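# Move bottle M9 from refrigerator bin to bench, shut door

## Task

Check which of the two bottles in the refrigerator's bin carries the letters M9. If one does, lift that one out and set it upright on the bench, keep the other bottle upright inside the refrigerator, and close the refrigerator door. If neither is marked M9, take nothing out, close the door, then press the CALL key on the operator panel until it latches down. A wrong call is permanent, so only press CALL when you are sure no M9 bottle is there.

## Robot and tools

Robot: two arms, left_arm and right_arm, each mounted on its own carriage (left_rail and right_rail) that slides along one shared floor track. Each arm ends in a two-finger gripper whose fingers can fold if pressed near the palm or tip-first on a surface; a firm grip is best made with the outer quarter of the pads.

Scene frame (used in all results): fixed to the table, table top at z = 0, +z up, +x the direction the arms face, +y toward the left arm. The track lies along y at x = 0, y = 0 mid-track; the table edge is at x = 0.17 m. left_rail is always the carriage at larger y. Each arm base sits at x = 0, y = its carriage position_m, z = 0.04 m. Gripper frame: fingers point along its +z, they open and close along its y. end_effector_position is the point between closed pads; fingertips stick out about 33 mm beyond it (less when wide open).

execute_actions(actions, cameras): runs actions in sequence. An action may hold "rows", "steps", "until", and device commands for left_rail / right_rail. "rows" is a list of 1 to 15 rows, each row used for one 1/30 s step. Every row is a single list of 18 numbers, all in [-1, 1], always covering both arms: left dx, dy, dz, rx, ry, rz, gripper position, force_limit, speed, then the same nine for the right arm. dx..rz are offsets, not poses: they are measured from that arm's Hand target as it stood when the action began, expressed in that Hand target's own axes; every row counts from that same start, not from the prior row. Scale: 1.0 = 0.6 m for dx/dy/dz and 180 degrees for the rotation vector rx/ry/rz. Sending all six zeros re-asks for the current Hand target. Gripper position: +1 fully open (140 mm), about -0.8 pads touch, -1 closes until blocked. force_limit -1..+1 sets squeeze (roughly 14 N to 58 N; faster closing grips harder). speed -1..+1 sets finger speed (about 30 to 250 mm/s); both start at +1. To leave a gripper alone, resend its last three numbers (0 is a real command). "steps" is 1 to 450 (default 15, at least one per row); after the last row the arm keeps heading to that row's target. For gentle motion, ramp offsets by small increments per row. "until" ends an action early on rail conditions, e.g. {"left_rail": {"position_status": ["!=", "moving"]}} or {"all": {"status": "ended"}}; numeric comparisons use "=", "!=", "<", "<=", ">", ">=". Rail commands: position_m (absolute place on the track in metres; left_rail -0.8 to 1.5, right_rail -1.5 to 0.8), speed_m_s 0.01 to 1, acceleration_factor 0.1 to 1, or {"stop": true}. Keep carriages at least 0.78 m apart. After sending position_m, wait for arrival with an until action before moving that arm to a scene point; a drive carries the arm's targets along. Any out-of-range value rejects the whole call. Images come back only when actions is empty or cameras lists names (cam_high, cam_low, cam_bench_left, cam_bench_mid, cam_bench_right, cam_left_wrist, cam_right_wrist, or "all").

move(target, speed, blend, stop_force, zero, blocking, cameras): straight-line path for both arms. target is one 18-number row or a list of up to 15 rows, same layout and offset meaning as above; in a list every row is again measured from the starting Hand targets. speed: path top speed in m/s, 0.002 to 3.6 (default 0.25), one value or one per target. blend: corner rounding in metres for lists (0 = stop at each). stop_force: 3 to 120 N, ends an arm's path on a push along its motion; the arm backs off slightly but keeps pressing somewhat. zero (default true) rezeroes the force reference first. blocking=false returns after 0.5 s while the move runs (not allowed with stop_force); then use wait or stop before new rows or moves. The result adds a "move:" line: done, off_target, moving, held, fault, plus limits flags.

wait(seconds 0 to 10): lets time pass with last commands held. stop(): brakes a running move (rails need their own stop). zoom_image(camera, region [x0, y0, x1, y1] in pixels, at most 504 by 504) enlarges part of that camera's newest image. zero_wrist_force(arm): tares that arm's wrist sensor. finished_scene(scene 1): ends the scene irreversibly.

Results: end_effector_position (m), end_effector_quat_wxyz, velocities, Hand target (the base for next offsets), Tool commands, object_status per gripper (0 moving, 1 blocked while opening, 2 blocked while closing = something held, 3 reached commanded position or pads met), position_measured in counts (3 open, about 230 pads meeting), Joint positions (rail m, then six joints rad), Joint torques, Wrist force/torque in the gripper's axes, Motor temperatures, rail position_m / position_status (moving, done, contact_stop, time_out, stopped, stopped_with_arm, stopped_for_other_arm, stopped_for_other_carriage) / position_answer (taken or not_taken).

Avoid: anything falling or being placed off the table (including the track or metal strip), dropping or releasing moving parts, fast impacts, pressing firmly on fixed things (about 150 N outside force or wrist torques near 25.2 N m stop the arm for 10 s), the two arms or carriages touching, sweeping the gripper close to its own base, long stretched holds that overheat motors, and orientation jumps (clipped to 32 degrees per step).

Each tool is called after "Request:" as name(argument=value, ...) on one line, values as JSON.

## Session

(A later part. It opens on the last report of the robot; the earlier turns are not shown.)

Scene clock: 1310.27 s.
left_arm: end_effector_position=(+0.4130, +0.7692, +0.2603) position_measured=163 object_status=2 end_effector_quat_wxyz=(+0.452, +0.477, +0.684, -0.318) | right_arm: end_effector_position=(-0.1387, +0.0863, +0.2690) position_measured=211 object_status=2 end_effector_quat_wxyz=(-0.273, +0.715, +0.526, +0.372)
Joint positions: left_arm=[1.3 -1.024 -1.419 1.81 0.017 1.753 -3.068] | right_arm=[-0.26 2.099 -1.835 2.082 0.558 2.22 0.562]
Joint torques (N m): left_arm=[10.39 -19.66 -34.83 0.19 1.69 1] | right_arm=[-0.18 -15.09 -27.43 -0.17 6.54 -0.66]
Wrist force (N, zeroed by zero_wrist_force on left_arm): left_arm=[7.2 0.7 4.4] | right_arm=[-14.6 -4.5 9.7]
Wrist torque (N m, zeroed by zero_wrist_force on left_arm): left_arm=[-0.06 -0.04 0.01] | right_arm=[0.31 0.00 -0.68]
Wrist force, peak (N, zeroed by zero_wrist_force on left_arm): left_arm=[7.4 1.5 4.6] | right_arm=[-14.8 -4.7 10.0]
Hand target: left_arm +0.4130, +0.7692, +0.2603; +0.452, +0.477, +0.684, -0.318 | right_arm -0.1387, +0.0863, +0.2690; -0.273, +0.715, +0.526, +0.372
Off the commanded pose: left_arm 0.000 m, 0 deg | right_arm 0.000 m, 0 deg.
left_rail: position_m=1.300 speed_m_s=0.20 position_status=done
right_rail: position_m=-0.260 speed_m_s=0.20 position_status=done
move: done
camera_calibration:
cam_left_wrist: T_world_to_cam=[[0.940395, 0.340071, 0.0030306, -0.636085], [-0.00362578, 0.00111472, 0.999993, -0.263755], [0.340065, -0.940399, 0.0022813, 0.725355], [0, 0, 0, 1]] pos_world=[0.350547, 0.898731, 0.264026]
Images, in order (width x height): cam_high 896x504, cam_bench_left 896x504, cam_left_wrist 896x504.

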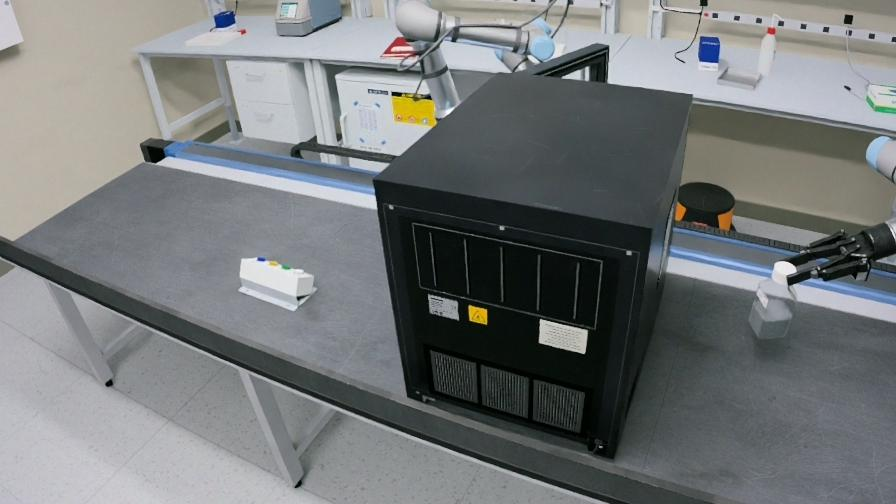

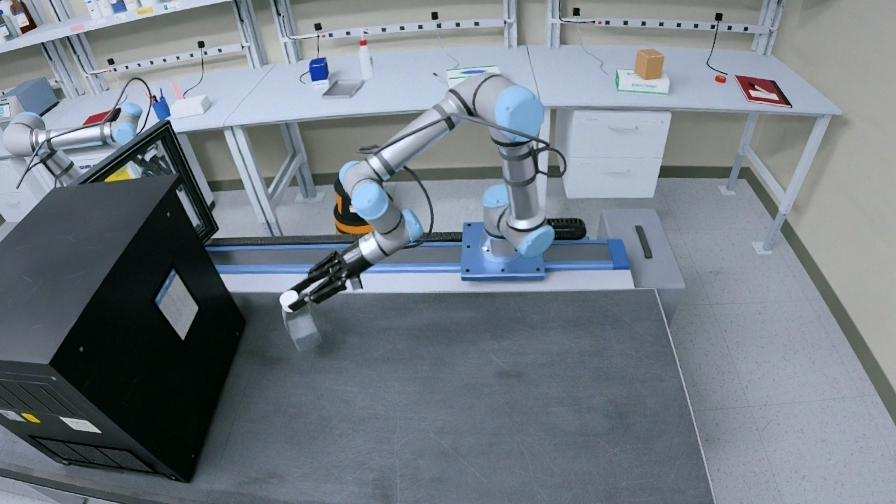

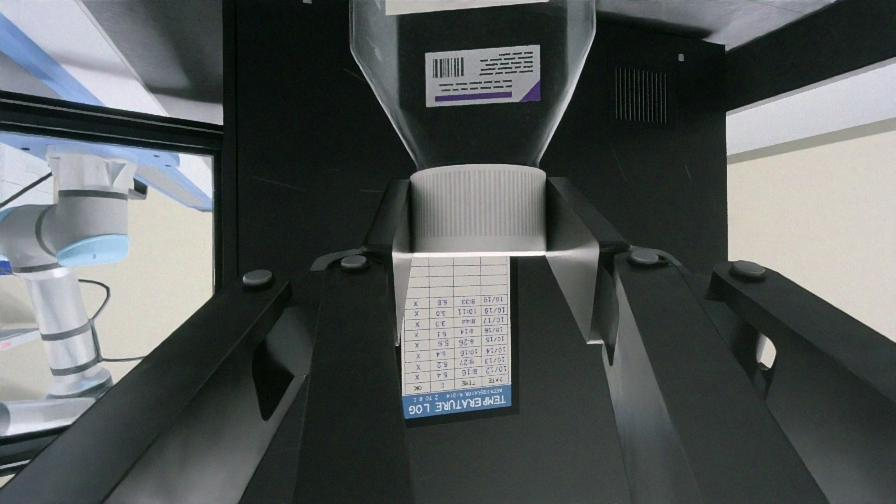

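Request:
zoom_image(camera="cam_high", region=[720, 230, 896, 360])

Scaled by 2.864 from the camera's 896x504 image, which has a finer 1280x720 frame.

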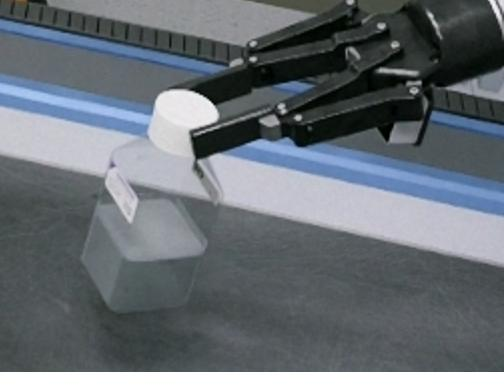

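Request:
move(target=[0.161,0,0.0684,0,0,0,-0.98,1,-1,0,0,0,0,0,0,-1,0.2,-1], speed=0.08, stop_force=8)

Request:
move(target=[0.0613,0,0.0261,0,0,0,-0.98,1,-1,0,0,0,0,0,0,-1,0.2,-1], speed=0.008, stop_force=3, cameras=["cam_bench_left","cam_high","cam_left_wrist"])

Scene clock: 1321.90 s.
left_arm: end_effector_position=(+0.4126, +0.7692, +0.1751) position_measured=163 object_status=2 end_effector_quat_wxyz=(+0.451, +0.477, +0.684, -0.318) | right_arm: end_effector_position=(-0.1387, +0.0863, +0.2690) position_measured=211 object_status=2 end_effector_quat_wxyz=(-0.273, +0.715, +0.526, +0.372)
Joint positions: left_arm=[1.3 -1.025 -1.319 1.933 -0.205 1.752 -3.068] | right_arm=[-0.26 2.099 -1.835 2.082 0.558 2.22 0.562]
Joint torques (N m): left_arm=[9.17 -42.62 -31.51 -1.98 0.79 0.21] | right_arm=[-0.81 -14.97 -27.42 -0.08 6.45 -0.58]
Wrist force (N, zeroed by zero_wrist_force on left_arm): left_arm=[7.1 0.7 4.6] | right_arm=[-14.5 -4.5 9.9]
Wrist torque (N m, zeroed by zero_wrist_force on left_arm): left_arm=[-0.05 -0.04 -0.01] | right_arm=[0.33 -0.01 -0.69]
Wrist force, peak (N, zeroed by zero_wrist_force on left_arm): left_arm=[-44.7 -0.3 -18.3] | right_arm=[-14.9 -4.5 10.0]
Hand target: left_arm +0.4126, +0.7692, +0.1751; +0.451, +0.477, +0.684, -0.318 (not the last commanded pose) | right_arm -0.1387, +0.0863, +0.2690; -0.273, +0.715, +0.526, +0.372
Off the commanded pose: left_arm 0.020 m, 0 deg | right_arm 0.000 m, 0 deg.
left_rail: position_m=1.300 speed_m_s=0.20 position_status=done
right_rail: position_m=-0.260 speed_m_s=0.20 position_status=done
move: contact (left_arm)

Scene clock: 1323.23 s.
left_arm: end_effector_position=(+0.4126, +0.7692, +0.1746) position_measured=163 object_status=2 end_effector_quat_wxyz=(+0.452, +0.477, +0.684, -0.318) | right_arm: end_effector_position=(-0.1387, +0.0863, +0.2690) position_measured=211 object_status=2 end_effector_quat_wxyz=(-0.273, +0.715, +0.526, +0.372)
Joint positions: left_arm=[1.3 -1.025 -1.318 1.933 -0.207 1.752 -3.068] | right_arm=[-0.26 2.099 -1.835 2.082 0.558 2.22 0.562]
Joint torques (N m): left_arm=[8.09 -40.99 -30.31 -0.39 0.77 0.16] | right_arm=[-0.83 -16.38 -27.01 -0.13 6.52 -0.51]
Wrist force (N, zeroed by zero_wrist_force on left_arm): left_arm=[5.0 1.0 4.0] | right_arm=[-14.5 -4.6 9.8]
Wrist torque (N m, zeroed by zero_wrist_force on left_arm): left_arm=[-0.06 -0.11 0.07] | right_arm=[0.30 -0.01 -0.68]
Wrist force, peak (N, zeroed by zero_wrist_force on left_arm): left_arm=[7.2 0.4 4.4] | right_arm=[-14.7 -4.5 9.9]
Hand target: left_arm +0.4126, +0.7692, +0.1746; +0.452, +0.477, +0.684, -0.318 (not the last commanded pose) | right_arm -0.1387, +0.0863, +0.2690; -0.273, +0.715, +0.526, +0.372
Off the commanded pose: left_arm 0.039 m, 0 deg | right_arm 0.000 m, 0 deg.
left_rail: position_m=1.300 speed_m_s=0.20 position_status=done
right_rail: position_m=-0.260 speed_m_s=0.20 position_status=done
move: contact (left_arm)
camera_calibration:
cam_left_wrist: T_world_to_cam=[[0.940439, 0.339949, 0.00301175, -0.635446], [-0.00340406, 0.000557684, 0.999994, -0.177635], [0.339945, -0.940444, 0.00168167, 0.725841], [0, 0, 0, 1]] pos_world=[0.350247, 0.898731, 0.178327]
Images, in order (width x height): cam_high 896x504, cam_bench_left 896x504, cam_left_wrist 896x504.

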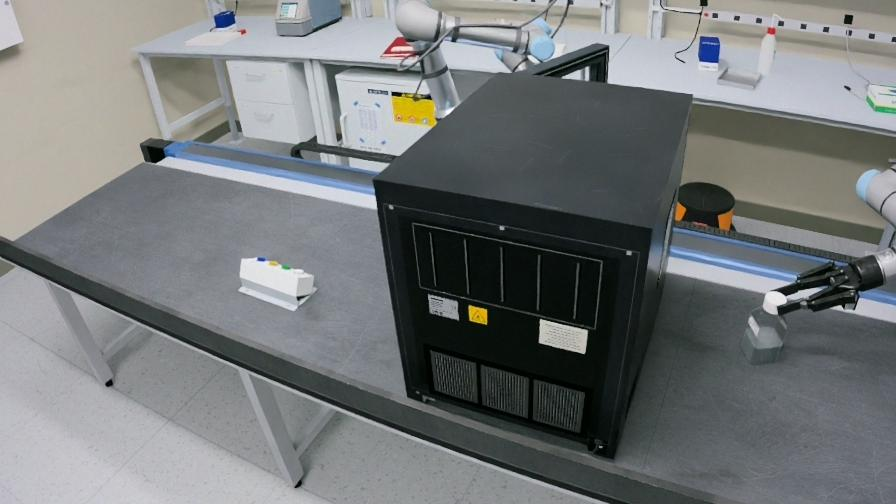

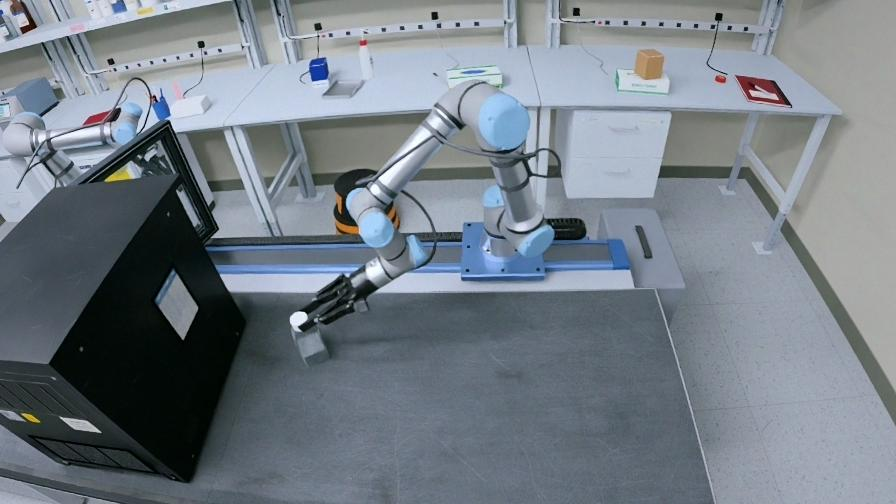

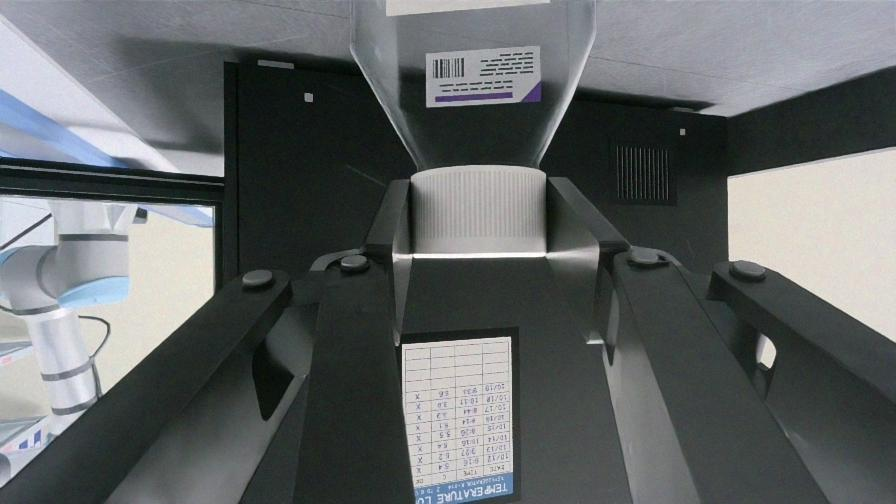

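Request:
move(target=[0.0046,0,0.002,0,0,0,-0.98,1,-1,0,0,0,0,0,0,-1,0.2,-1], speed=0.003, stop_force=6)

Request:
zoom_image(camera="cam_high", region=[680, 260, 896, 400])

Request:
zoom_image(camera="cam_bench_left", region=[230, 260, 400, 400])

Scene clock: 1332.07 s.
left_arm: end_effector_position=(+0.4127, +0.7691, +0.1743) position_measured=163 object_status=2 end_effector_quat_wxyz=(+0.452, +0.477, +0.684, -0.318) | right_arm: end_effector_position=(-0.1387, +0.0863, +0.2690) position_measured=211 object_status=2 end_effector_quat_wxyz=(-0.273, +0.715, +0.526, +0.372)
Joint positions: left_arm=[1.3 -1.025 -1.317 1.934 -0.209 1.752 -3.068] | right_arm=[-0.26 2.099 -1.835 2.082 0.558 2.22 0.562]
Joint torques (N m): left_arm=[8.36 -37.52 -27.87 1.5 0.49 0.11] | right_arm=[-0.83 -15.42 -26.67 -0.01 6.58 -0.67]
Wrist force (N, zeroed by zero_wrist_force on left_arm): left_arm=[-0.5 0.5 0.7] | right_arm=[-14.6 -4.7 9.8]
Wrist torque (N m, zeroed by zero_wrist_force on left_arm): left_arm=[-0.11 0.01 0.11] | right_arm=[0.28 0.00 -0.69]
Wrist force, peak (N, zeroed by zero_wrist_force on left_arm): left_arm=[6.1 0.5 3.9] | right_arm=[-14.6 -4.6 10.2]
Hand target: left_arm +0.4127, +0.7691, +0.1743; +0.452, +0.477, +0.684, -0.318 (not the last commanded pose) | right_arm -0.1387, +0.0863, +0.2690; -0.273, +0.715, +0.526, +0.372
Off the commanded pose: left_arm 0.003 m, 0 deg | right_arm 0.000 m, 0 deg.
left_rail: position_m=1.300 speed_m_s=0.20 position_status=done
right_rail: position_m=-0.260 speed_m_s=0.20 position_status=done
move: contact (left_arm)

Scaled by 2.333 from the camera's 896x504 image, which has a finer 1280x720 frame.
This view is cut from an older image: the scene may have changed since it was taken.

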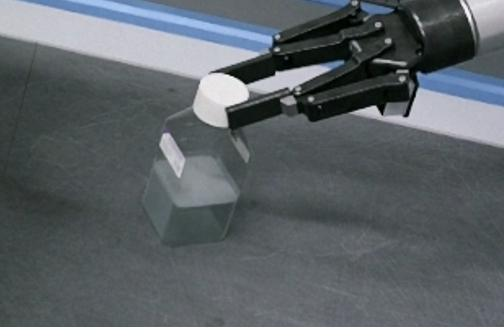

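Scaled by 2.965 from the camera's 896x504 image, which has a finer 1280x720 frame.
This view is cut from an older image: the scene may have changed since it was taken.

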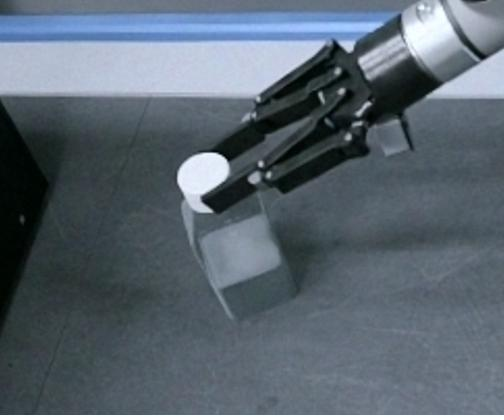

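Request:
execute_actions(actions=[{"rows":[[0,0,0,0,0,0,0.1,1,-1,0,0,0,0,0,0,-1,0.2,-1]],"steps":75}], cameras=["cam_left_wrist","cam_bench_left"])

Scene clock: 1338.53 s.
left_arm: end_effector_position=(+0.4127, +0.7691, +0.1743) position_measured=117 object_status=3 end_effector_quat_wxyz=(+0.452, +0.477, +0.684, -0.318) | right_arm: end_effector_position=(-0.1387, +0.0863, +0.2690) position_measured=211 object_status=2 end_effector_quat_wxyz=(-0.273, +0.715, +0.526, +0.372)
Joint positions: left_arm=[1.3 -1.025 -1.317 1.934 -0.209 1.752 -3.068] | right_arm=[-0.26 2.099 -1.835 2.082 0.558 2.22 0.562]
Joint torques (N m): left_arm=[6.03 -37.26 -27.06 -1.75 0.35 0.13] | right_arm=[-0.05 -15.98 -26.31 -0.19 6.69 -0.6]
Wrist force (N, zeroed by zero_wrist_force on left_arm): left_arm=[3.0 0.6 3.0] | right_arm=[-14.6 -4.4 10.0]
Wrist torque (N m, zeroed by zero_wrist_force on left_arm): left_arm=[-0.05 0.02 -0.01] | right_arm=[0.33 0.00 -0.69]
Wrist force, peak (N, zeroed by zero_wrist_force on left_arm): left_arm=[3.9 1.1 3.1] | right_arm=[-14.6 -4.6 10.1]
Hand target: left_arm +0.4127, +0.7691, +0.1743; +0.452, +0.477, +0.684, -0.318 | right_arm -0.1387, +0.0863, +0.2690; -0.273, +0.715, +0.526, +0.372
Off the commanded pose: left_arm 0.000 m, 0 deg | right_arm 0.000 m, 0 deg.
left_rail: position_m=1.300 speed_m_s=0.20 position_status=done
right_rail: position_m=-0.260 speed_m_s=0.20 position_status=done
camera_calibration:
cam_left_wrist: T_world_to_cam=[[0.940438, 0.33995, 0.00312391, -0.635525], [-0.00371354, 0.0010839, 0.999993, -0.177698], [0.339944, -0.940443, 0.00228176, 0.725607], [0, 0, 0, 1]] pos_world=[0.350347, 0.898631, 0.178026]
Images, in order (width x height): cam_bench_left 896x504, cam_left_wrist 896x504.

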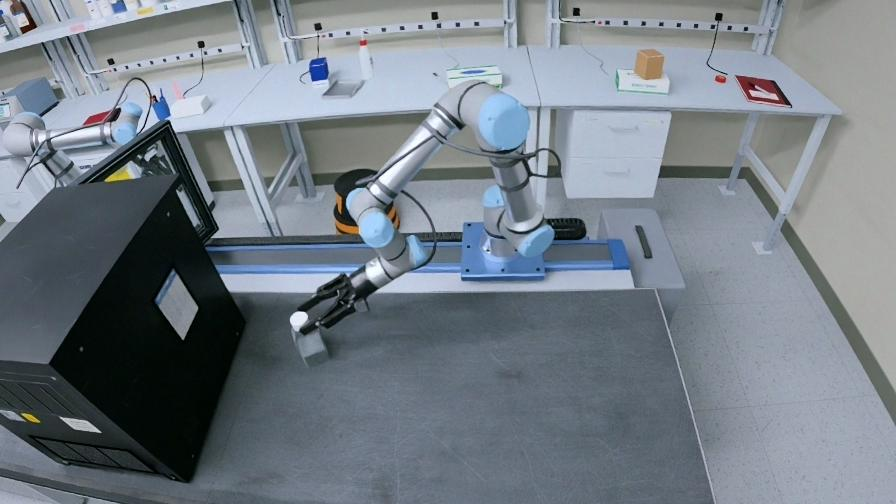

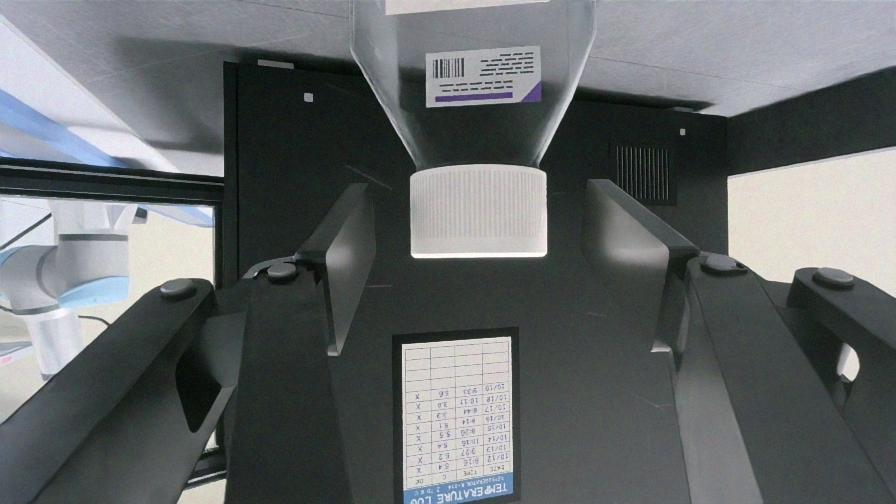

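Request:
move(target=[0,0,-0.2333,0,0,0,0.1,1,-1,0,0,0,0,0,0,-1,0.2,-1], speed=0.08, cameras=["cam_left_wrist"])

Request:
move(target=[[0,0,0,0,0,0,0.1,1,-1,0.052,-0.0052,0.0743,-0.0244,0,0.0171,-1,0.2,-1],[0,0,0,0,0,0,0.1,1,-1,0.0935,-0.0005,0.1335,-0.044,0,0.0308,-1,0.2,-1],[0,0,0,0,0,0,0.1,1,-1,0.1247,0.0073,0.178,-0.0587,0,0.0411,-1,0.2,-1],[0,0,0,0,0,0,0.1,1,-1,0.1553,0.019,0.2217,-0.0733,0,0.0514,-1,0.2,-1]], speed=0.04, blend=[0.004,0.004,0.004,0])

Scene clock: 1366.67 s.
left_arm: end_effector_position=(+0.3687, +0.8901, +0.2289) position_measured=117 object_status=3 end_effector_quat_wxyz=(+0.452, +0.477, +0.684, -0.318) | right_arm: end_effector_position=(-0.1387, +0.0863, +0.2690) position_measured=211 object_status=2 end_effector_quat_wxyz=(-0.273, +0.715, +0.526, +0.372)
Joint positions: left_arm=[1.3 -0.931 -1.644 2.135 -0.075 1.838 -3.029] | right_arm=[-0.26 2.099 -1.835 2.082 0.558 2.22 0.562]
Joint torques (N m): left_arm=[10.6 -26.96 -13.55 1.3 1.77 0.95] | right_arm=[-1.39 -15.64 -26.48 -0.02 6.66 -0.73]
Wrist force (N, zeroed by zero_wrist_force on left_arm): left_arm=[3.0 0.3 2.9] | right_arm=[-14.6 -4.5 9.9]
Wrist torque (N m, zeroed by zero_wrist_force on left_arm): left_arm=[-0.10 0.05 0.02] | right_arm=[0.32 0.00 -0.69]
Wrist force, peak (N, zeroed by zero_wrist_force on left_arm): left_arm=[3.1 0.7 3.8] | right_arm=[-14.8 -4.5 9.9]
Hand target: left_arm +0.3686, +0.8902, +0.2289; +0.452, +0.477, +0.684, -0.318 | right_arm -0.1387, +0.0863, +0.2690; -0.273, +0.715, +0.526, +0.372
Off the commanded pose: left_arm 0.000 m, 0 deg | right_arm 0.000 m, 0 deg.
left_rail: position_m=1.300 speed_m_s=0.20 position_status=done
right_rail: position_m=-0.260 speed_m_s=0.20 position_status=done
move: done
camera_calibration:
cam_left_wrist: T_world_to_cam=[[0.940438, 0.33995, 0.00312391, -0.63539], [-0.00371354, 0.0010839, 0.999993, -0.232592], [0.339944, -0.940443, 0.00228176, 0.854361], [0, 0, 0, 1]] pos_world=[0.306247, 1.01973, 0.232626]
Images, in order (width x height): cam_left_wrist 896x504.

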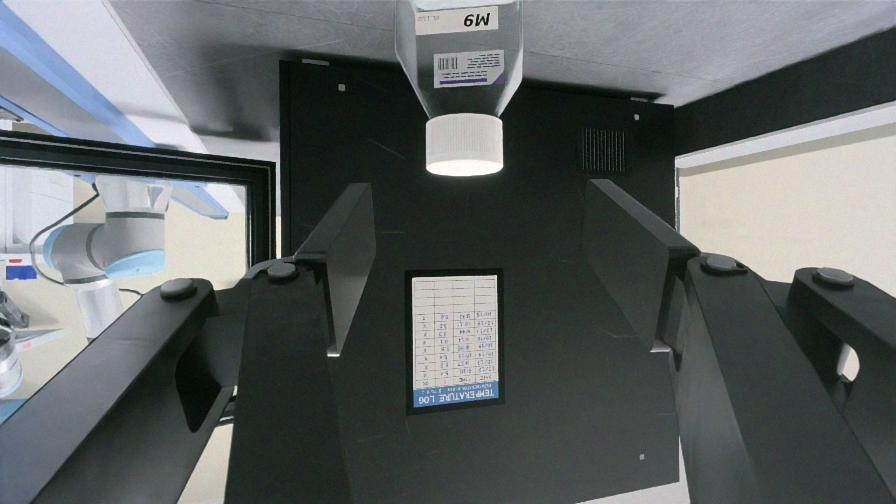

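Scene clock: 1371.17 s.
left_arm: end_effector_position=(+0.3686, +0.8902, +0.2289) position_measured=117 object_status=3 end_effector_quat_wxyz=(+0.452, +0.477, +0.684, -0.318) | right_arm: end_effector_position=(-0.0795, +0.2378, +0.2688) position_measured=211 object_status=2 end_effector_quat_wxyz=(-0.218, +0.781, +0.420, +0.406)
Joint positions: left_arm=[1.3 -0.931 -1.644 2.135 -0.075 1.838 -3.029] | right_arm=[-0.26 1.848 -1.496 1.783 0.536 2.241 0.589]
Joint torques (N m): left_arm=[10.05 -26.31 -13.59 1.25 1.56 1.11] | right_arm=[-13.01 -15.18 -31.16 2.22 3.09 1.4]
Wrist force (N, zeroed by zero_wrist_force on left_arm): left_arm=[2.9 0.2 3.0] | right_arm=[-3.5 1.2 -0.3]
Wrist torque (N m, zeroed by zero_wrist_force on left_arm): left_arm=[-0.11 0.07 0.02] | right_arm=[-0.12 0.27 -0.29]
Wrist force, peak (N, zeroed by zero_wrist_force on left_arm): left_arm=[3.0 0.3 3.2] | right_arm=[-13.6 -20.5 7.1]
Hand target: left_arm +0.3686, +0.8902, +0.2289; +0.452, +0.477, +0.684, -0.318 | right_arm -0.0795, +0.2379, +0.2688; -0.218, +0.781, +0.420, +0.406
Off the commanded pose: left_arm 0.000 m, 0 deg | right_arm 0.000 m, 0 deg.
left_rail: position_m=1.300 speed_m_s=0.20 position_status=done
right_rail: position_m=-0.260 speed_m_s=0.20 position_status=done
move: done

Request:
move(target=[[0,0,0,0,0,0,0.1,1,-1,0.0314,0.0007,0.0448,-0.0147,0,0.0103,-1,0.2,-1],[0,0,0,0,0,0,0.1,1,-1,0.0626,0.0053,0.0893,-0.0293,0,0.0206,-1,0.2,-1],[0,0,0,0,0,0,0.1,1,-1,0.0935,0.0135,0.1334,-0.044,0,0.0308,-1,0.2,-1],[0,0,0,0,0,0,0.1,1,-1,0.1237,0.0257,0.1765,-0.0587,0,0.0411,-1,0.2,-1],[0,0,0,0,0,0,0.1,1,-1,0.1537,0.0417,0.2194,-0.0733,0,0.0514,-1,0.2,-1],[0,0,0,0,0,0,0.1,1,-1,0.1827,0.0613,0.2607,-0.088,0,0.0617,-1,0.2,-1]], speed=0.045, blend=[0.004,0.004,0.004,0.004,0.004,0])

Scene clock: 1385.70 s.
left_arm: end_effector_position=(+0.3686, +0.8902, +0.2289) position_measured=117 object_status=3 end_effector_quat_wxyz=(+0.452, +0.477, +0.684, -0.318) | right_arm: end_effector_position=(+0.0565, +0.3770, +0.2687) position_measured=211 object_status=2 end_effector_quat_wxyz=(-0.147, +0.841, +0.283, +0.437)
Joint positions: left_arm=[1.3 -0.931 -1.644 2.135 -0.075 1.838 -3.029] | right_arm=[-0.26 1.598 -1.136 1.334 0.68 2.299 0.675]
Joint torques (N m): left_arm=[9.46 -26.85 -14.13 1.14 1.5 1.01] | right_arm=[-6.22 -20.56 -29.94 0.22 -2.22 1.12]
Wrist force (N, zeroed by zero_wrist_force on left_arm): left_arm=[2.9 0.2 3.1] | right_arm=[7.9 15.7 -9.6]
Wrist torque (N m, zeroed by zero_wrist_force on left_arm): left_arm=[-0.12 0.06 0.02] | right_arm=[-0.28 0.24 -0.11]
Wrist force, peak (N, zeroed by zero_wrist_force on left_arm): left_arm=[3.1 0.3 3.2] | right_arm=[8.0 15.9 -9.4]
Hand target: left_arm +0.3686, +0.8902, +0.2289; +0.452, +0.477, +0.684, -0.318 | right_arm +0.0565, +0.3770, +0.2687; -0.147, +0.841, +0.283, +0.437
Off the commanded pose: left_arm 0.000 m, 0 deg | right_arm 0.000 m, 0 deg.
left_rail: position_m=1.300 speed_m_s=0.20 position_status=done
right_rail: position_m=-0.260 speed_m_s=0.20 position_status=done
move: done

Request:
move(target=[[0,0,0,0,0,0,0.1,1,-1,0.031,0.0075,0.0442,-0.0147,0,0.0103,-1,0.2,-1],[0,0,0,0,0,0,0.1,1,-1,0.0613,0.018,0.0875,-0.0293,0,0.0206,-1,0.2,-1],[0,0,0,0,0,0,0.1,1,-1,0.0866,0.0293,0.1235,-0.0415,0,0.0291,-1,0.2,-1],[0,0,0,0,0,0,0.1,1,-1,0.1113,0.0432,0.1587,-0.0538,0,0.0377,-1,0.2,-1],[0,0,0,0,0,0,0.1,1,-1,0.1361,0.0602,0.1942,-0.0665,0,0.0466,-1,0.2,-1]], speed=0.04, blend=[0.004,0.004,0.004,0.004,0], cameras=["cam_right_wrist","cam_bench_left"])

Scene clock: 1401.37 s.
left_arm: end_effector_position=(+0.3686, +0.8902, +0.2289) position_measured=117 object_status=3 end_effector_quat_wxyz=(+0.452, +0.477, +0.684, -0.318) | right_arm: end_effector_position=(+0.1916, +0.4343, +0.2686) position_measured=211 object_status=2 end_effector_quat_wxyz=(-0.090, +0.870, +0.174, +0.452)
Joint positions: left_arm=[1.3 -0.931 -1.644 2.135 -0.075 1.838 -3.029] | right_arm=[-0.26 1.419 -0.877 0.935 0.876 2.346 0.757]
Joint torques (N m): left_arm=[8.8 -26.78 -14.29 0.96 1.4 1] | right_arm=[-13.28 -24.03 -21.34 3.98 -0.15 1.1]
Wrist force (N, zeroed by zero_wrist_force on left_arm): left_arm=[2.9 0.4 3.1] | right_arm=[17.8 1.2 -13.6]
Wrist torque (N m, zeroed by zero_wrist_force on left_arm): left_arm=[-0.07 0.05 0.02] | right_arm=[0.11 0.17 -0.16]
Wrist force, peak (N, zeroed by zero_wrist_force on left_arm): left_arm=[3.1 0.3 3.2] | right_arm=[19.9 -4.0 -13.2]
Hand target: left_arm +0.3686, +0.8902, +0.2289; +0.452, +0.477, +0.684, -0.318 | right_arm +0.1917, +0.4343, +0.2686; -0.090, +0.870, +0.174, +0.452
Off the commanded pose: left_arm 0.000 m, 0 deg | right_arm 0.000 m, 0 deg.
left_rail: position_m=1.300 speed_m_s=0.20 position_status=done
right_rail: position_m=-0.260 speed_m_s=0.20 position_status=done
move: done
camera_calibration:
cam_right_wrist: T_world_to_cam=[[0.400916, -0.916114, -0.000635369, 0.331876], [-0.763044, -0.333545, -0.553635, 0.4406], [0.506981, 0.222446, -0.83276, 0.170548], [0, 0, 0, 1]] pos_world=[0.116678, 0.413059, 0.386168]
Images, in order (width x height): cam_bench_left 896x504, cam_right_wrist 896x504.

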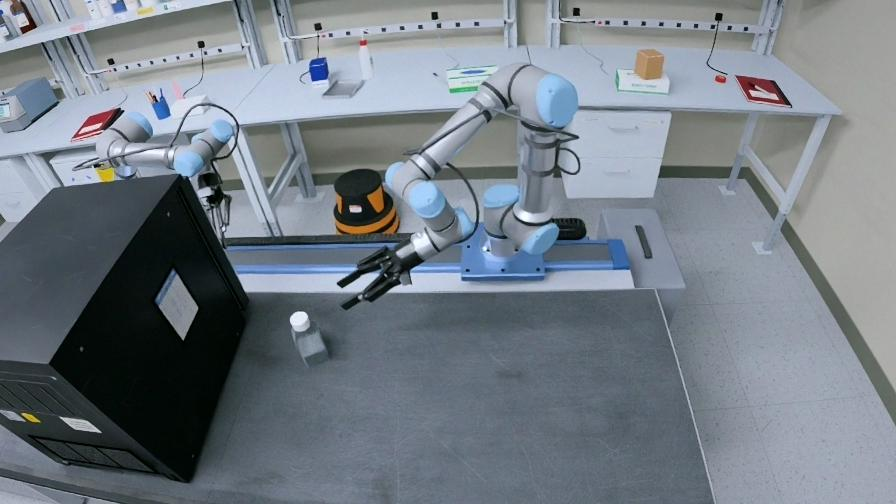

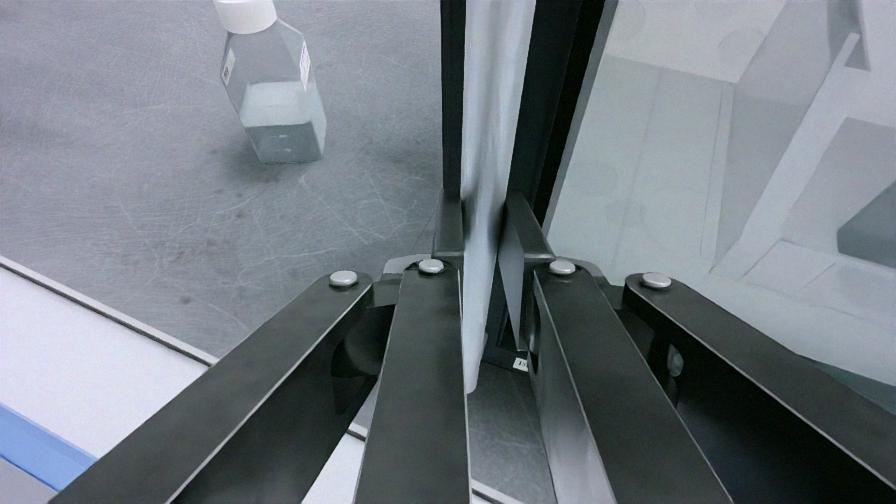

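Request:
move(target=[0,0,0,0,0,0,0.1,1,-1,0.027,0.0083,0.0385,-0.0117,0,0.0082,-1,0.2,-1], speed=0.012, stop_force=25, cameras=["cam_right_wrist","cam_bench_left"])

Scene clock: 1410.37 s.
left_arm: end_effector_position=(+0.3686, +0.8902, +0.2289) position_measured=117 object_status=3 end_effector_quat_wxyz=(+0.452, +0.477, +0.684, -0.318) | right_arm: end_effector_position=(+0.2164, +0.4398, +0.2686) position_measured=211 object_status=2 end_effector_quat_wxyz=(-0.081, +0.873, +0.157, +0.454)
Joint positions: left_arm=[1.3 -0.931 -1.644 2.135 -0.075 1.838 -3.029] | right_arm=[-0.26 1.388 -0.833 0.861 0.913 2.351 0.767]
Joint torques (N m): left_arm=[9.62 -26.19 -15.29 1.03 1.28 1.12] | right_arm=[3.52 -36.78 -3.44 -0.63 -1.98 0.92]
Wrist force (N, zeroed by zero_wrist_force on left_arm): left_arm=[2.9 0.2 2.9] | right_arm=[11.2 6.1 -36.0]
Wrist torque (N m, zeroed by zero_wrist_force on left_arm): left_arm=[-0.10 0.06 0.01] | right_arm=[0.32 0.34 -0.19]
Wrist force, peak (N, zeroed by zero_wrist_force on left_arm): left_arm=[3.1 0.3 3.2] | right_arm=[5.5 6.0 -48.3]
Hand target: left_arm +0.3686, +0.8902, +0.2289; +0.452, +0.477, +0.684, -0.318 | right_arm +0.2164, +0.4398, +0.2686; -0.081, +0.873, +0.157, +0.454 (not the last commanded pose)
Off the commanded pose: left_arm 0.000 m, 0 deg | right_arm 0.003 m, 0 deg.
left_rail: position_m=1.300 speed_m_s=0.20 position_status=done
right_rail: position_m=-0.260 speed_m_s=0.20 position_status=done
move: contact (right_arm)
camera_calibration:
cam_right_wrist: T_world_to_cam=[[0.364172, -0.931332, -0.000643206, 0.341658], [-0.775787, -0.302968, -0.553503, 0.450621], [0.5153, 0.202069, -0.832847, 0.163929], [0, 0, 0, 1]] pos_world=[0.140691, 0.421596, 0.386167]
Images, in order (width x height): cam_bench_left 896x504, cam_right_wrist 896x504.

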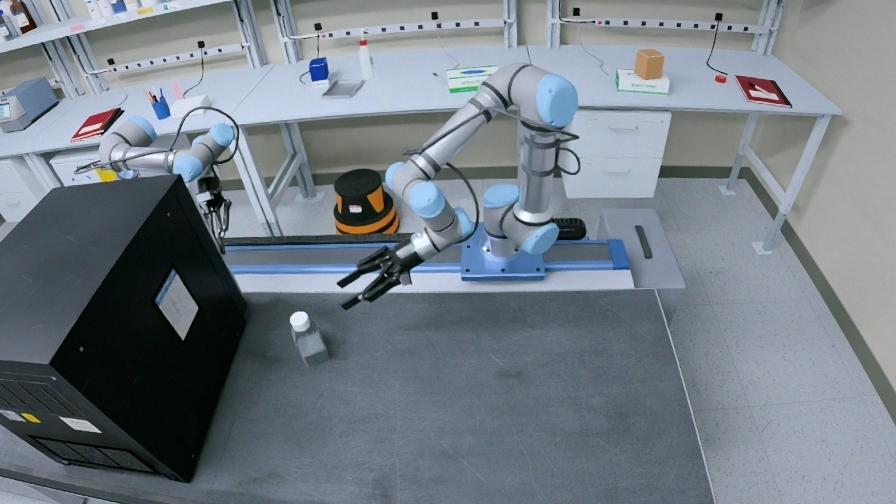

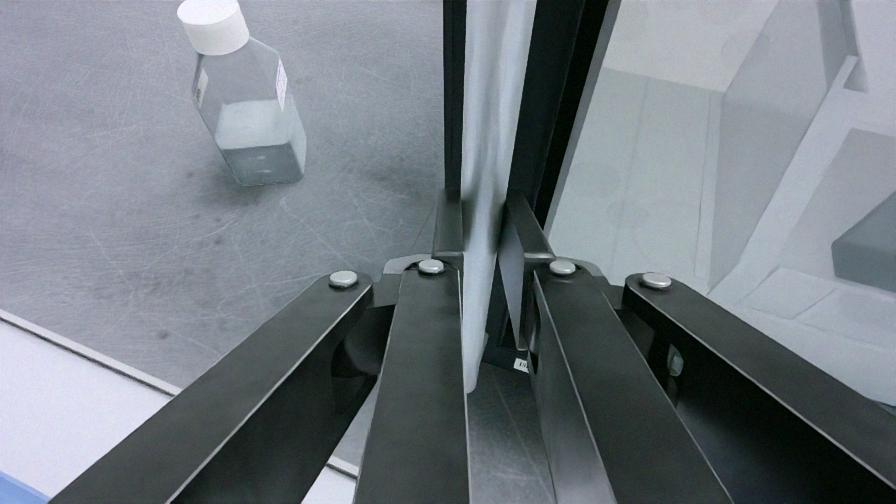

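Request:
execute_actions(actions=[{"rows":[[0,0,0,0,0,0,0.1,1,-1,-0.0014,0,-0.002,0,0,0,-1,0.2,-1]],"steps":20},{"rows":[[0,0,0,0,0,0,0.1,1,-1,0,0,0,0,0,0,-0.42,0.2,-1]],"steps":60}], cameras=["cam_right_wrist"])

Request:
move(target=[0,0,0,0,0,0,0.1,1,-1,-0.1145,0,-0.1635,0,0,0,-0.42,0.2,-1], speed=0.1, cameras=["cam_right_wrist","cam_bench_left"])

Scene clock: 1418.43 s.
left_arm: end_effector_position=(+0.3686, +0.8902, +0.2289) position_measured=117 object_status=3 end_effector_quat_wxyz=(+0.452, +0.477, +0.684, -0.318) | right_arm: end_effector_position=(+0.2150, +0.4393, +0.2686) position_measured=182 object_status=3 end_effector_quat_wxyz=(-0.081, +0.873, +0.157, +0.454)
Joint positions: left_arm=[1.3 -0.931 -1.644 2.135 -0.075 1.838 -3.029] | right_arm=[-0.26 1.39 -0.834 0.864 0.913 2.352 0.769]
Joint torques (N m): left_arm=[8.21 -26.78 -15.28 1.03 1.23 1.07] | right_arm=[-12.54 -48.74 -30.32 -0.03 3.49 1.19]
Wrist force (N, zeroed by zero_wrist_force on left_arm): left_arm=[3.0 0.3 3.0] | right_arm=[-2.1 0.2 -1.7]
Wrist torque (N m, zeroed by zero_wrist_force on left_arm): left_arm=[-0.09 0.04 0.01] | right_arm=[0.32 0.41 -0.52]
Wrist force, peak (N, zeroed by zero_wrist_force on left_arm): left_arm=[3.1 0.3 3.2] | right_arm=[11.1 6.0 -36.3]
Hand target: left_arm +0.3686, +0.8902, +0.2289; +0.452, +0.477, +0.684, -0.318 | right_arm +0.2150, +0.4393, +0.2686; -0.081, +0.873, +0.157, +0.454
Off the commanded pose: left_arm 0.000 m, 0 deg | right_arm 0.000 m, 0 deg.
left_rail: position_m=1.300 speed_m_s=0.20 position_status=done
right_rail: position_m=-0.260 speed_m_s=0.20 position_status=done
camera_calibration:
cam_right_wrist: T_world_to_cam=[[0.364196, -0.931322, -0.000514016, 0.341645], [-0.775768, -0.303061, -0.553478, 0.44941], [0.51531, 0.201973, -0.832864, 0.164797], [0, 0, 0, 1]] pos_world=[0.139291, 0.421095, 0.386167]
Images, in order (width x height): cam_right_wrist 896x504.

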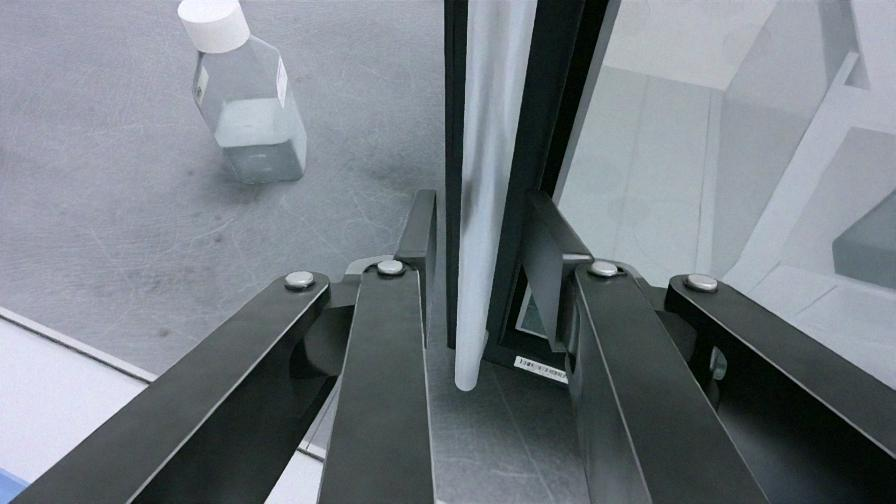

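Scene clock: 1420.17 s.
left_arm: end_effector_position=(+0.3686, +0.8902, +0.2289) position_measured=117 object_status=3 end_effector_quat_wxyz=(+0.452, +0.477, +0.684, -0.318) | right_arm: end_effector_position=(+0.1028, +0.3978, +0.2688) position_measured=182 object_status=3 end_effector_quat_wxyz=(-0.081, +0.873, +0.157, +0.454)
Joint positions: left_arm=[1.3 -0.931 -1.644 2.135 -0.075 1.838 -3.029] | right_arm=[-0.26 1.576 -0.884 0.986 1.015 2.448 1.005]
Joint torques (N m): left_arm=[7.62 -26.24 -14.46 0.99 1.33 1.07] | right_arm=[11.49 -37.96 -12.45 3.28 4.04 1.42]
Wrist force (N, zeroed by zero_wrist_force on left_arm): left_arm=[2.9 0.3 2.8] | right_arm=[-2.0 0.3 -1.6]
Wrist torque (N m, zeroed by zero_wrist_force on left_arm): left_arm=[-0.09 0.06 0.01] | right_arm=[0.35 0.36 -0.54]
Wrist force, peak (N, zeroed by zero_wrist_force on left_arm): left_arm=[3.0 0.4 3.3] | right_arm=[-2.7 0.0 -2.2]
Hand target: left_arm +0.3686, +0.8902, +0.2289; +0.452, +0.477, +0.684, -0.318 | right_arm +0.1027, +0.3978, +0.2688; -0.081, +0.873, +0.157, +0.454
Off the commanded pose: left_arm 0.000 m, 0 deg | right_arm 0.000 m, 0 deg.
left_rail: position_m=1.300 speed_m_s=0.20 position_status=done
right_rail: position_m=-0.260 speed_m_s=0.20 position_status=done
move: done
camera_calibration:
cam_right_wrist: T_world_to_cam=[[0.36422, -0.931313, -0.000720688, 0.343841], [-0.775771, -0.302962, -0.553528, 0.349854], [0.515289, 0.202165, -0.83283, 0.231098], [0, 0, 0, 1]] pos_world=[0.027091, 0.379496, 0.386367]
Images, in order (width x height): cam_bench_left 896x504, cam_right_wrist 896x504.

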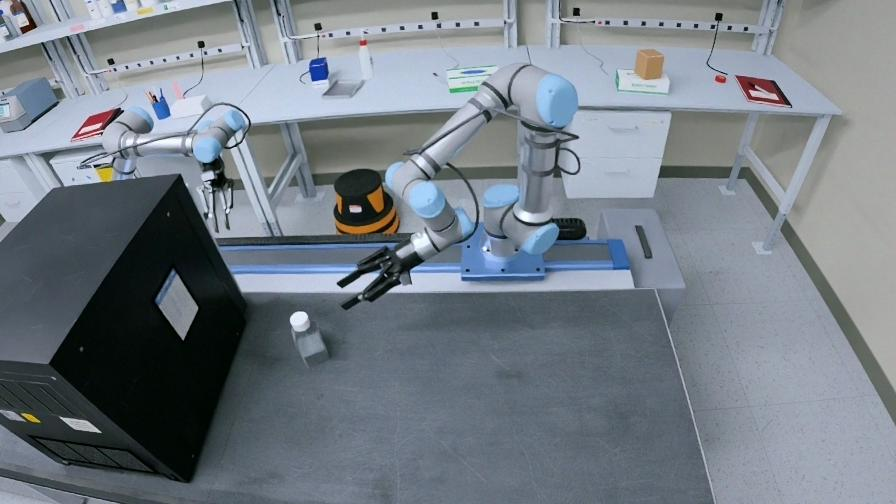

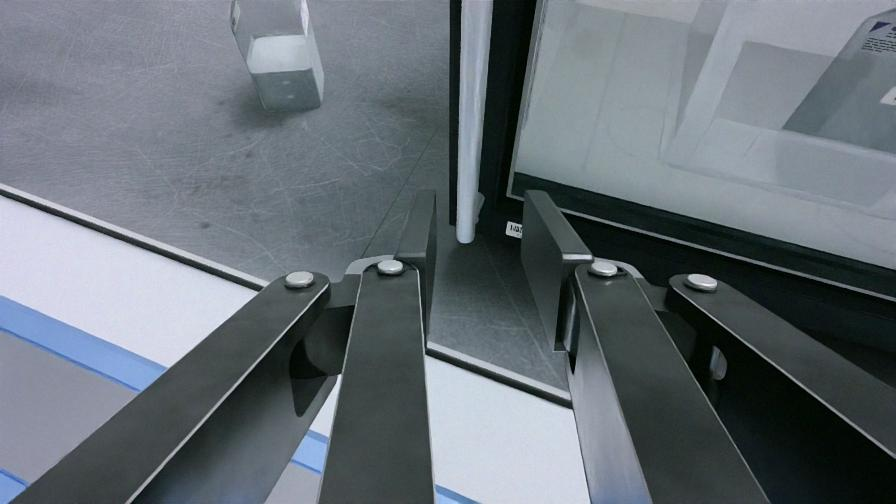

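Request:
execute_actions(actions=[{"right_rail":{"position_m":-0.5,"speed_m_s":0.25,"acceleration_factor":0.5},"steps":150,"until":{"right_rail":{"position_status":["!=","moving"]}}}], cameras=["cam_right_wrist"])

Request:
move(target=[0,0,0,0,0,0,0.1,1,-1,-0.1,-0.05,-0.1,0,0.18,0,-0.42,0.2,-1], speed=0.15, cameras=["cam_right_wrist","cam_high"])

Scene clock: 1425.87 s.
left_arm: end_effector_position=(+0.3686, +0.8902, +0.2289) position_measured=117 object_status=3 end_effector_quat_wxyz=(+0.452, +0.477, +0.684, -0.318) | right_arm: end_effector_position=(+0.1027, +0.1577, +0.2688) position_measured=182 object_status=3 end_effector_quat_wxyz=(-0.081, +0.873, +0.157, +0.454)
Joint positions: left_arm=[1.3 -0.931 -1.644 2.135 -0.075 1.838 -3.029] | right_arm=[-0.5 1.576 -0.884 0.986 1.015 2.448 1.005]
Joint torques (N m): left_arm=[8.01 -25.2 -14.5 1.06 1.28 1.05] | right_arm=[9.92 -52.13 -19.81 2 3.69 1.41]
Wrist force (N, zeroed by zero_wrist_force on left_arm): left_arm=[2.8 0.3 3.0] | right_arm=[-1.9 0.2 -1.7]
Wrist torque (N m, zeroed by zero_wrist_force on left_arm): left_arm=[-0.09 0.07 0.01] | right_arm=[0.33 0.33 -0.55]
Wrist force, peak (N, zeroed by zero_wrist_force on left_arm): left_arm=[3.1 0.3 3.2] | right_arm=[-2.3 1.0 -1.9]
Hand target: left_arm +0.3686, +0.8902, +0.2289; +0.452, +0.477, +0.684, -0.318 | right_arm +0.1027, +0.1578, +0.2688; -0.081, +0.873, +0.157, +0.454
Tool commands: left_gripper/position=+0.1 left_gripper/force_limit=+1.0 left_gripper/speed=-1.0 right_gripper/position=-0.42 right_gripper/force_limit=+0.2 right_gripper/speed=-1.0
Off the commanded pose: left_arm 0.000 m, 0 deg | right_arm 0.000 m, 0 deg.
left_rail: position_m=1.300 speed_m_s=0.20 position_status=done
right_rail: position_m=-0.500 speed_m_s=0.25 position_status=done
camera_calibration:
cam_right_wrist: T_world_to_cam=[[0.364196, -0.931322, -0.000514016, 0.120284], [-0.775768, -0.303061, -0.553478, 0.27706], [0.51531, 0.201973, -0.832864, 0.279708], [0, 0, 0, 1]] pos_world=[0.0269911, 0.139495, 0.386367]
Images, in order (width x height): cam_right_wrist 896x504.

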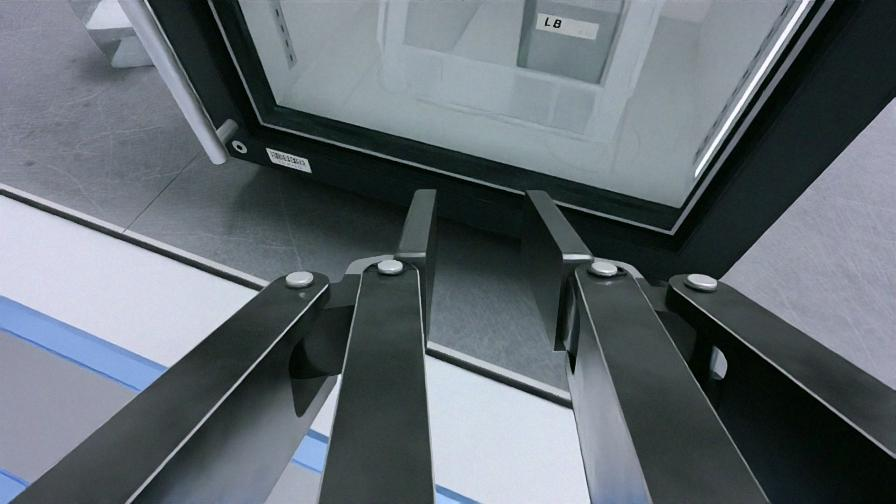

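Scene clock: 1427.27 s.
left_arm: end_effector_position=(+0.3686, +0.8902, +0.2289) position_measured=117 object_status=3 end_effector_quat_wxyz=(+0.452, +0.477, +0.684, -0.318) | right_arm: end_effector_position=(+0.0677, +0.1572, +0.2629) position_measured=182 object_status=3 end_effector_quat_wxyz=(-0.097, +0.819, +0.146, +0.547)
Joint positions: left_arm=[1.3 -0.931 -1.644 2.135 -0.075 1.838 -3.029] | right_arm=[-0.5 1.691 -0.841 1.069 0.838 2.688 1.018]
Joint torques (N m): left_arm=[7.33 -26.09 -14.69 1.07 1.22 1.2] | right_arm=[-13.99 -54.83 -29.56 3.79 -0.72 1.64]
Wrist force (N, zeroed by zero_wrist_force on left_arm): left_arm=[3.0 0.2 3.3] | right_arm=[-2.3 -0.1 -1.8]
Wrist torque (N m, zeroed by zero_wrist_force on left_arm): left_arm=[-0.10 0.04 0.02] | right_arm=[0.40 0.43 -0.59]
Wrist force, peak (N, zeroed by zero_wrist_force on left_arm): left_arm=[3.1 0.1 3.2] | right_arm=[-7.2 -1.7 -4.2]
Hand target: left_arm +0.3686, +0.8902, +0.2289; +0.452, +0.477, +0.684, -0.318 | right_arm +0.0677, +0.1572, +0.2630; -0.097, +0.819, +0.146, +0.546 (not the last commanded pose)
Off the commanded pose: left_arm 0.000 m, 0 deg | right_arm 0.055 m, 20 deg.
left_rail: position_m=1.300 speed_m_s=0.20 position_status=done
right_rail: position_m=-0.500 speed_m_s=0.25 position_status=done
move: held (right_arm; a check stopped the path); limits=held
pose unreachable (right arm): on one or more control steps of this call, first in action 0 (counted from 0), this arm could not follow its commanded pose, so it was not sent that pose on those steps. It may still have moved: this result reports where it is.
cause: moving toward the commanded pose would bring two parts of the arm too close to each other (its gripper and another part of the arm, with joints 5 (wrist 1) to 7 (wrist 3) between them, 5 mm apart when it was first held).
camera_calibration:
cam_right_wrist: T_world_to_cam=[[0.36276, -0.931875, 0.00385521, 0.131528], [-0.645283, -0.254176, -0.720419, 0.273825], [0.67232, 0.258852, -0.693528, 0.236779], [0, 0, 0, 1]] pos_world=[-0.0302096, 0.130876, 0.360975]
Images, in order (width x height): cam_high 896x504, cam_right_wrist 896x504.

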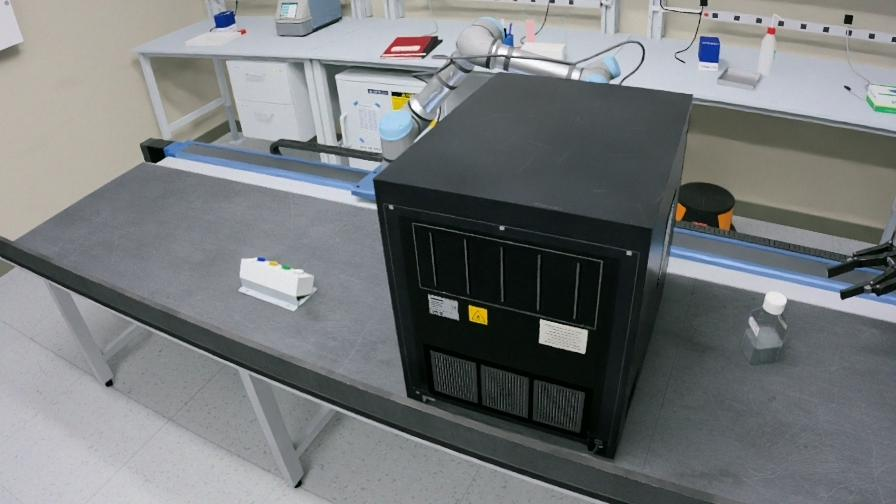

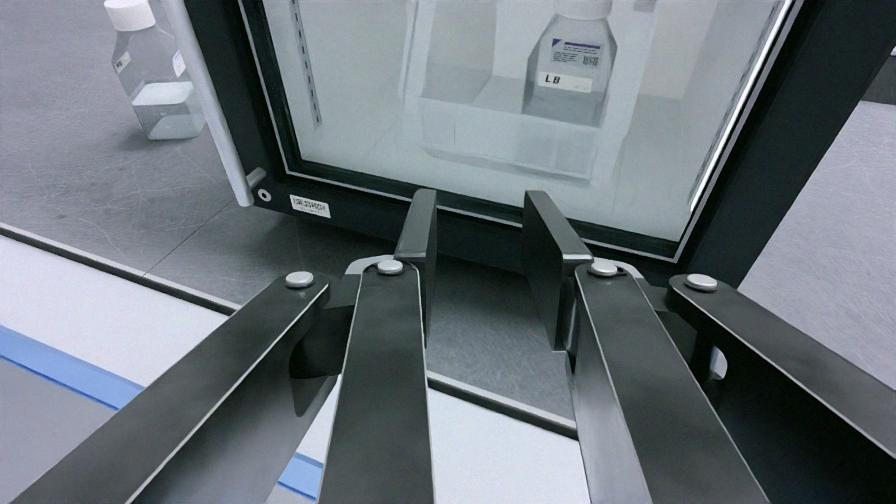

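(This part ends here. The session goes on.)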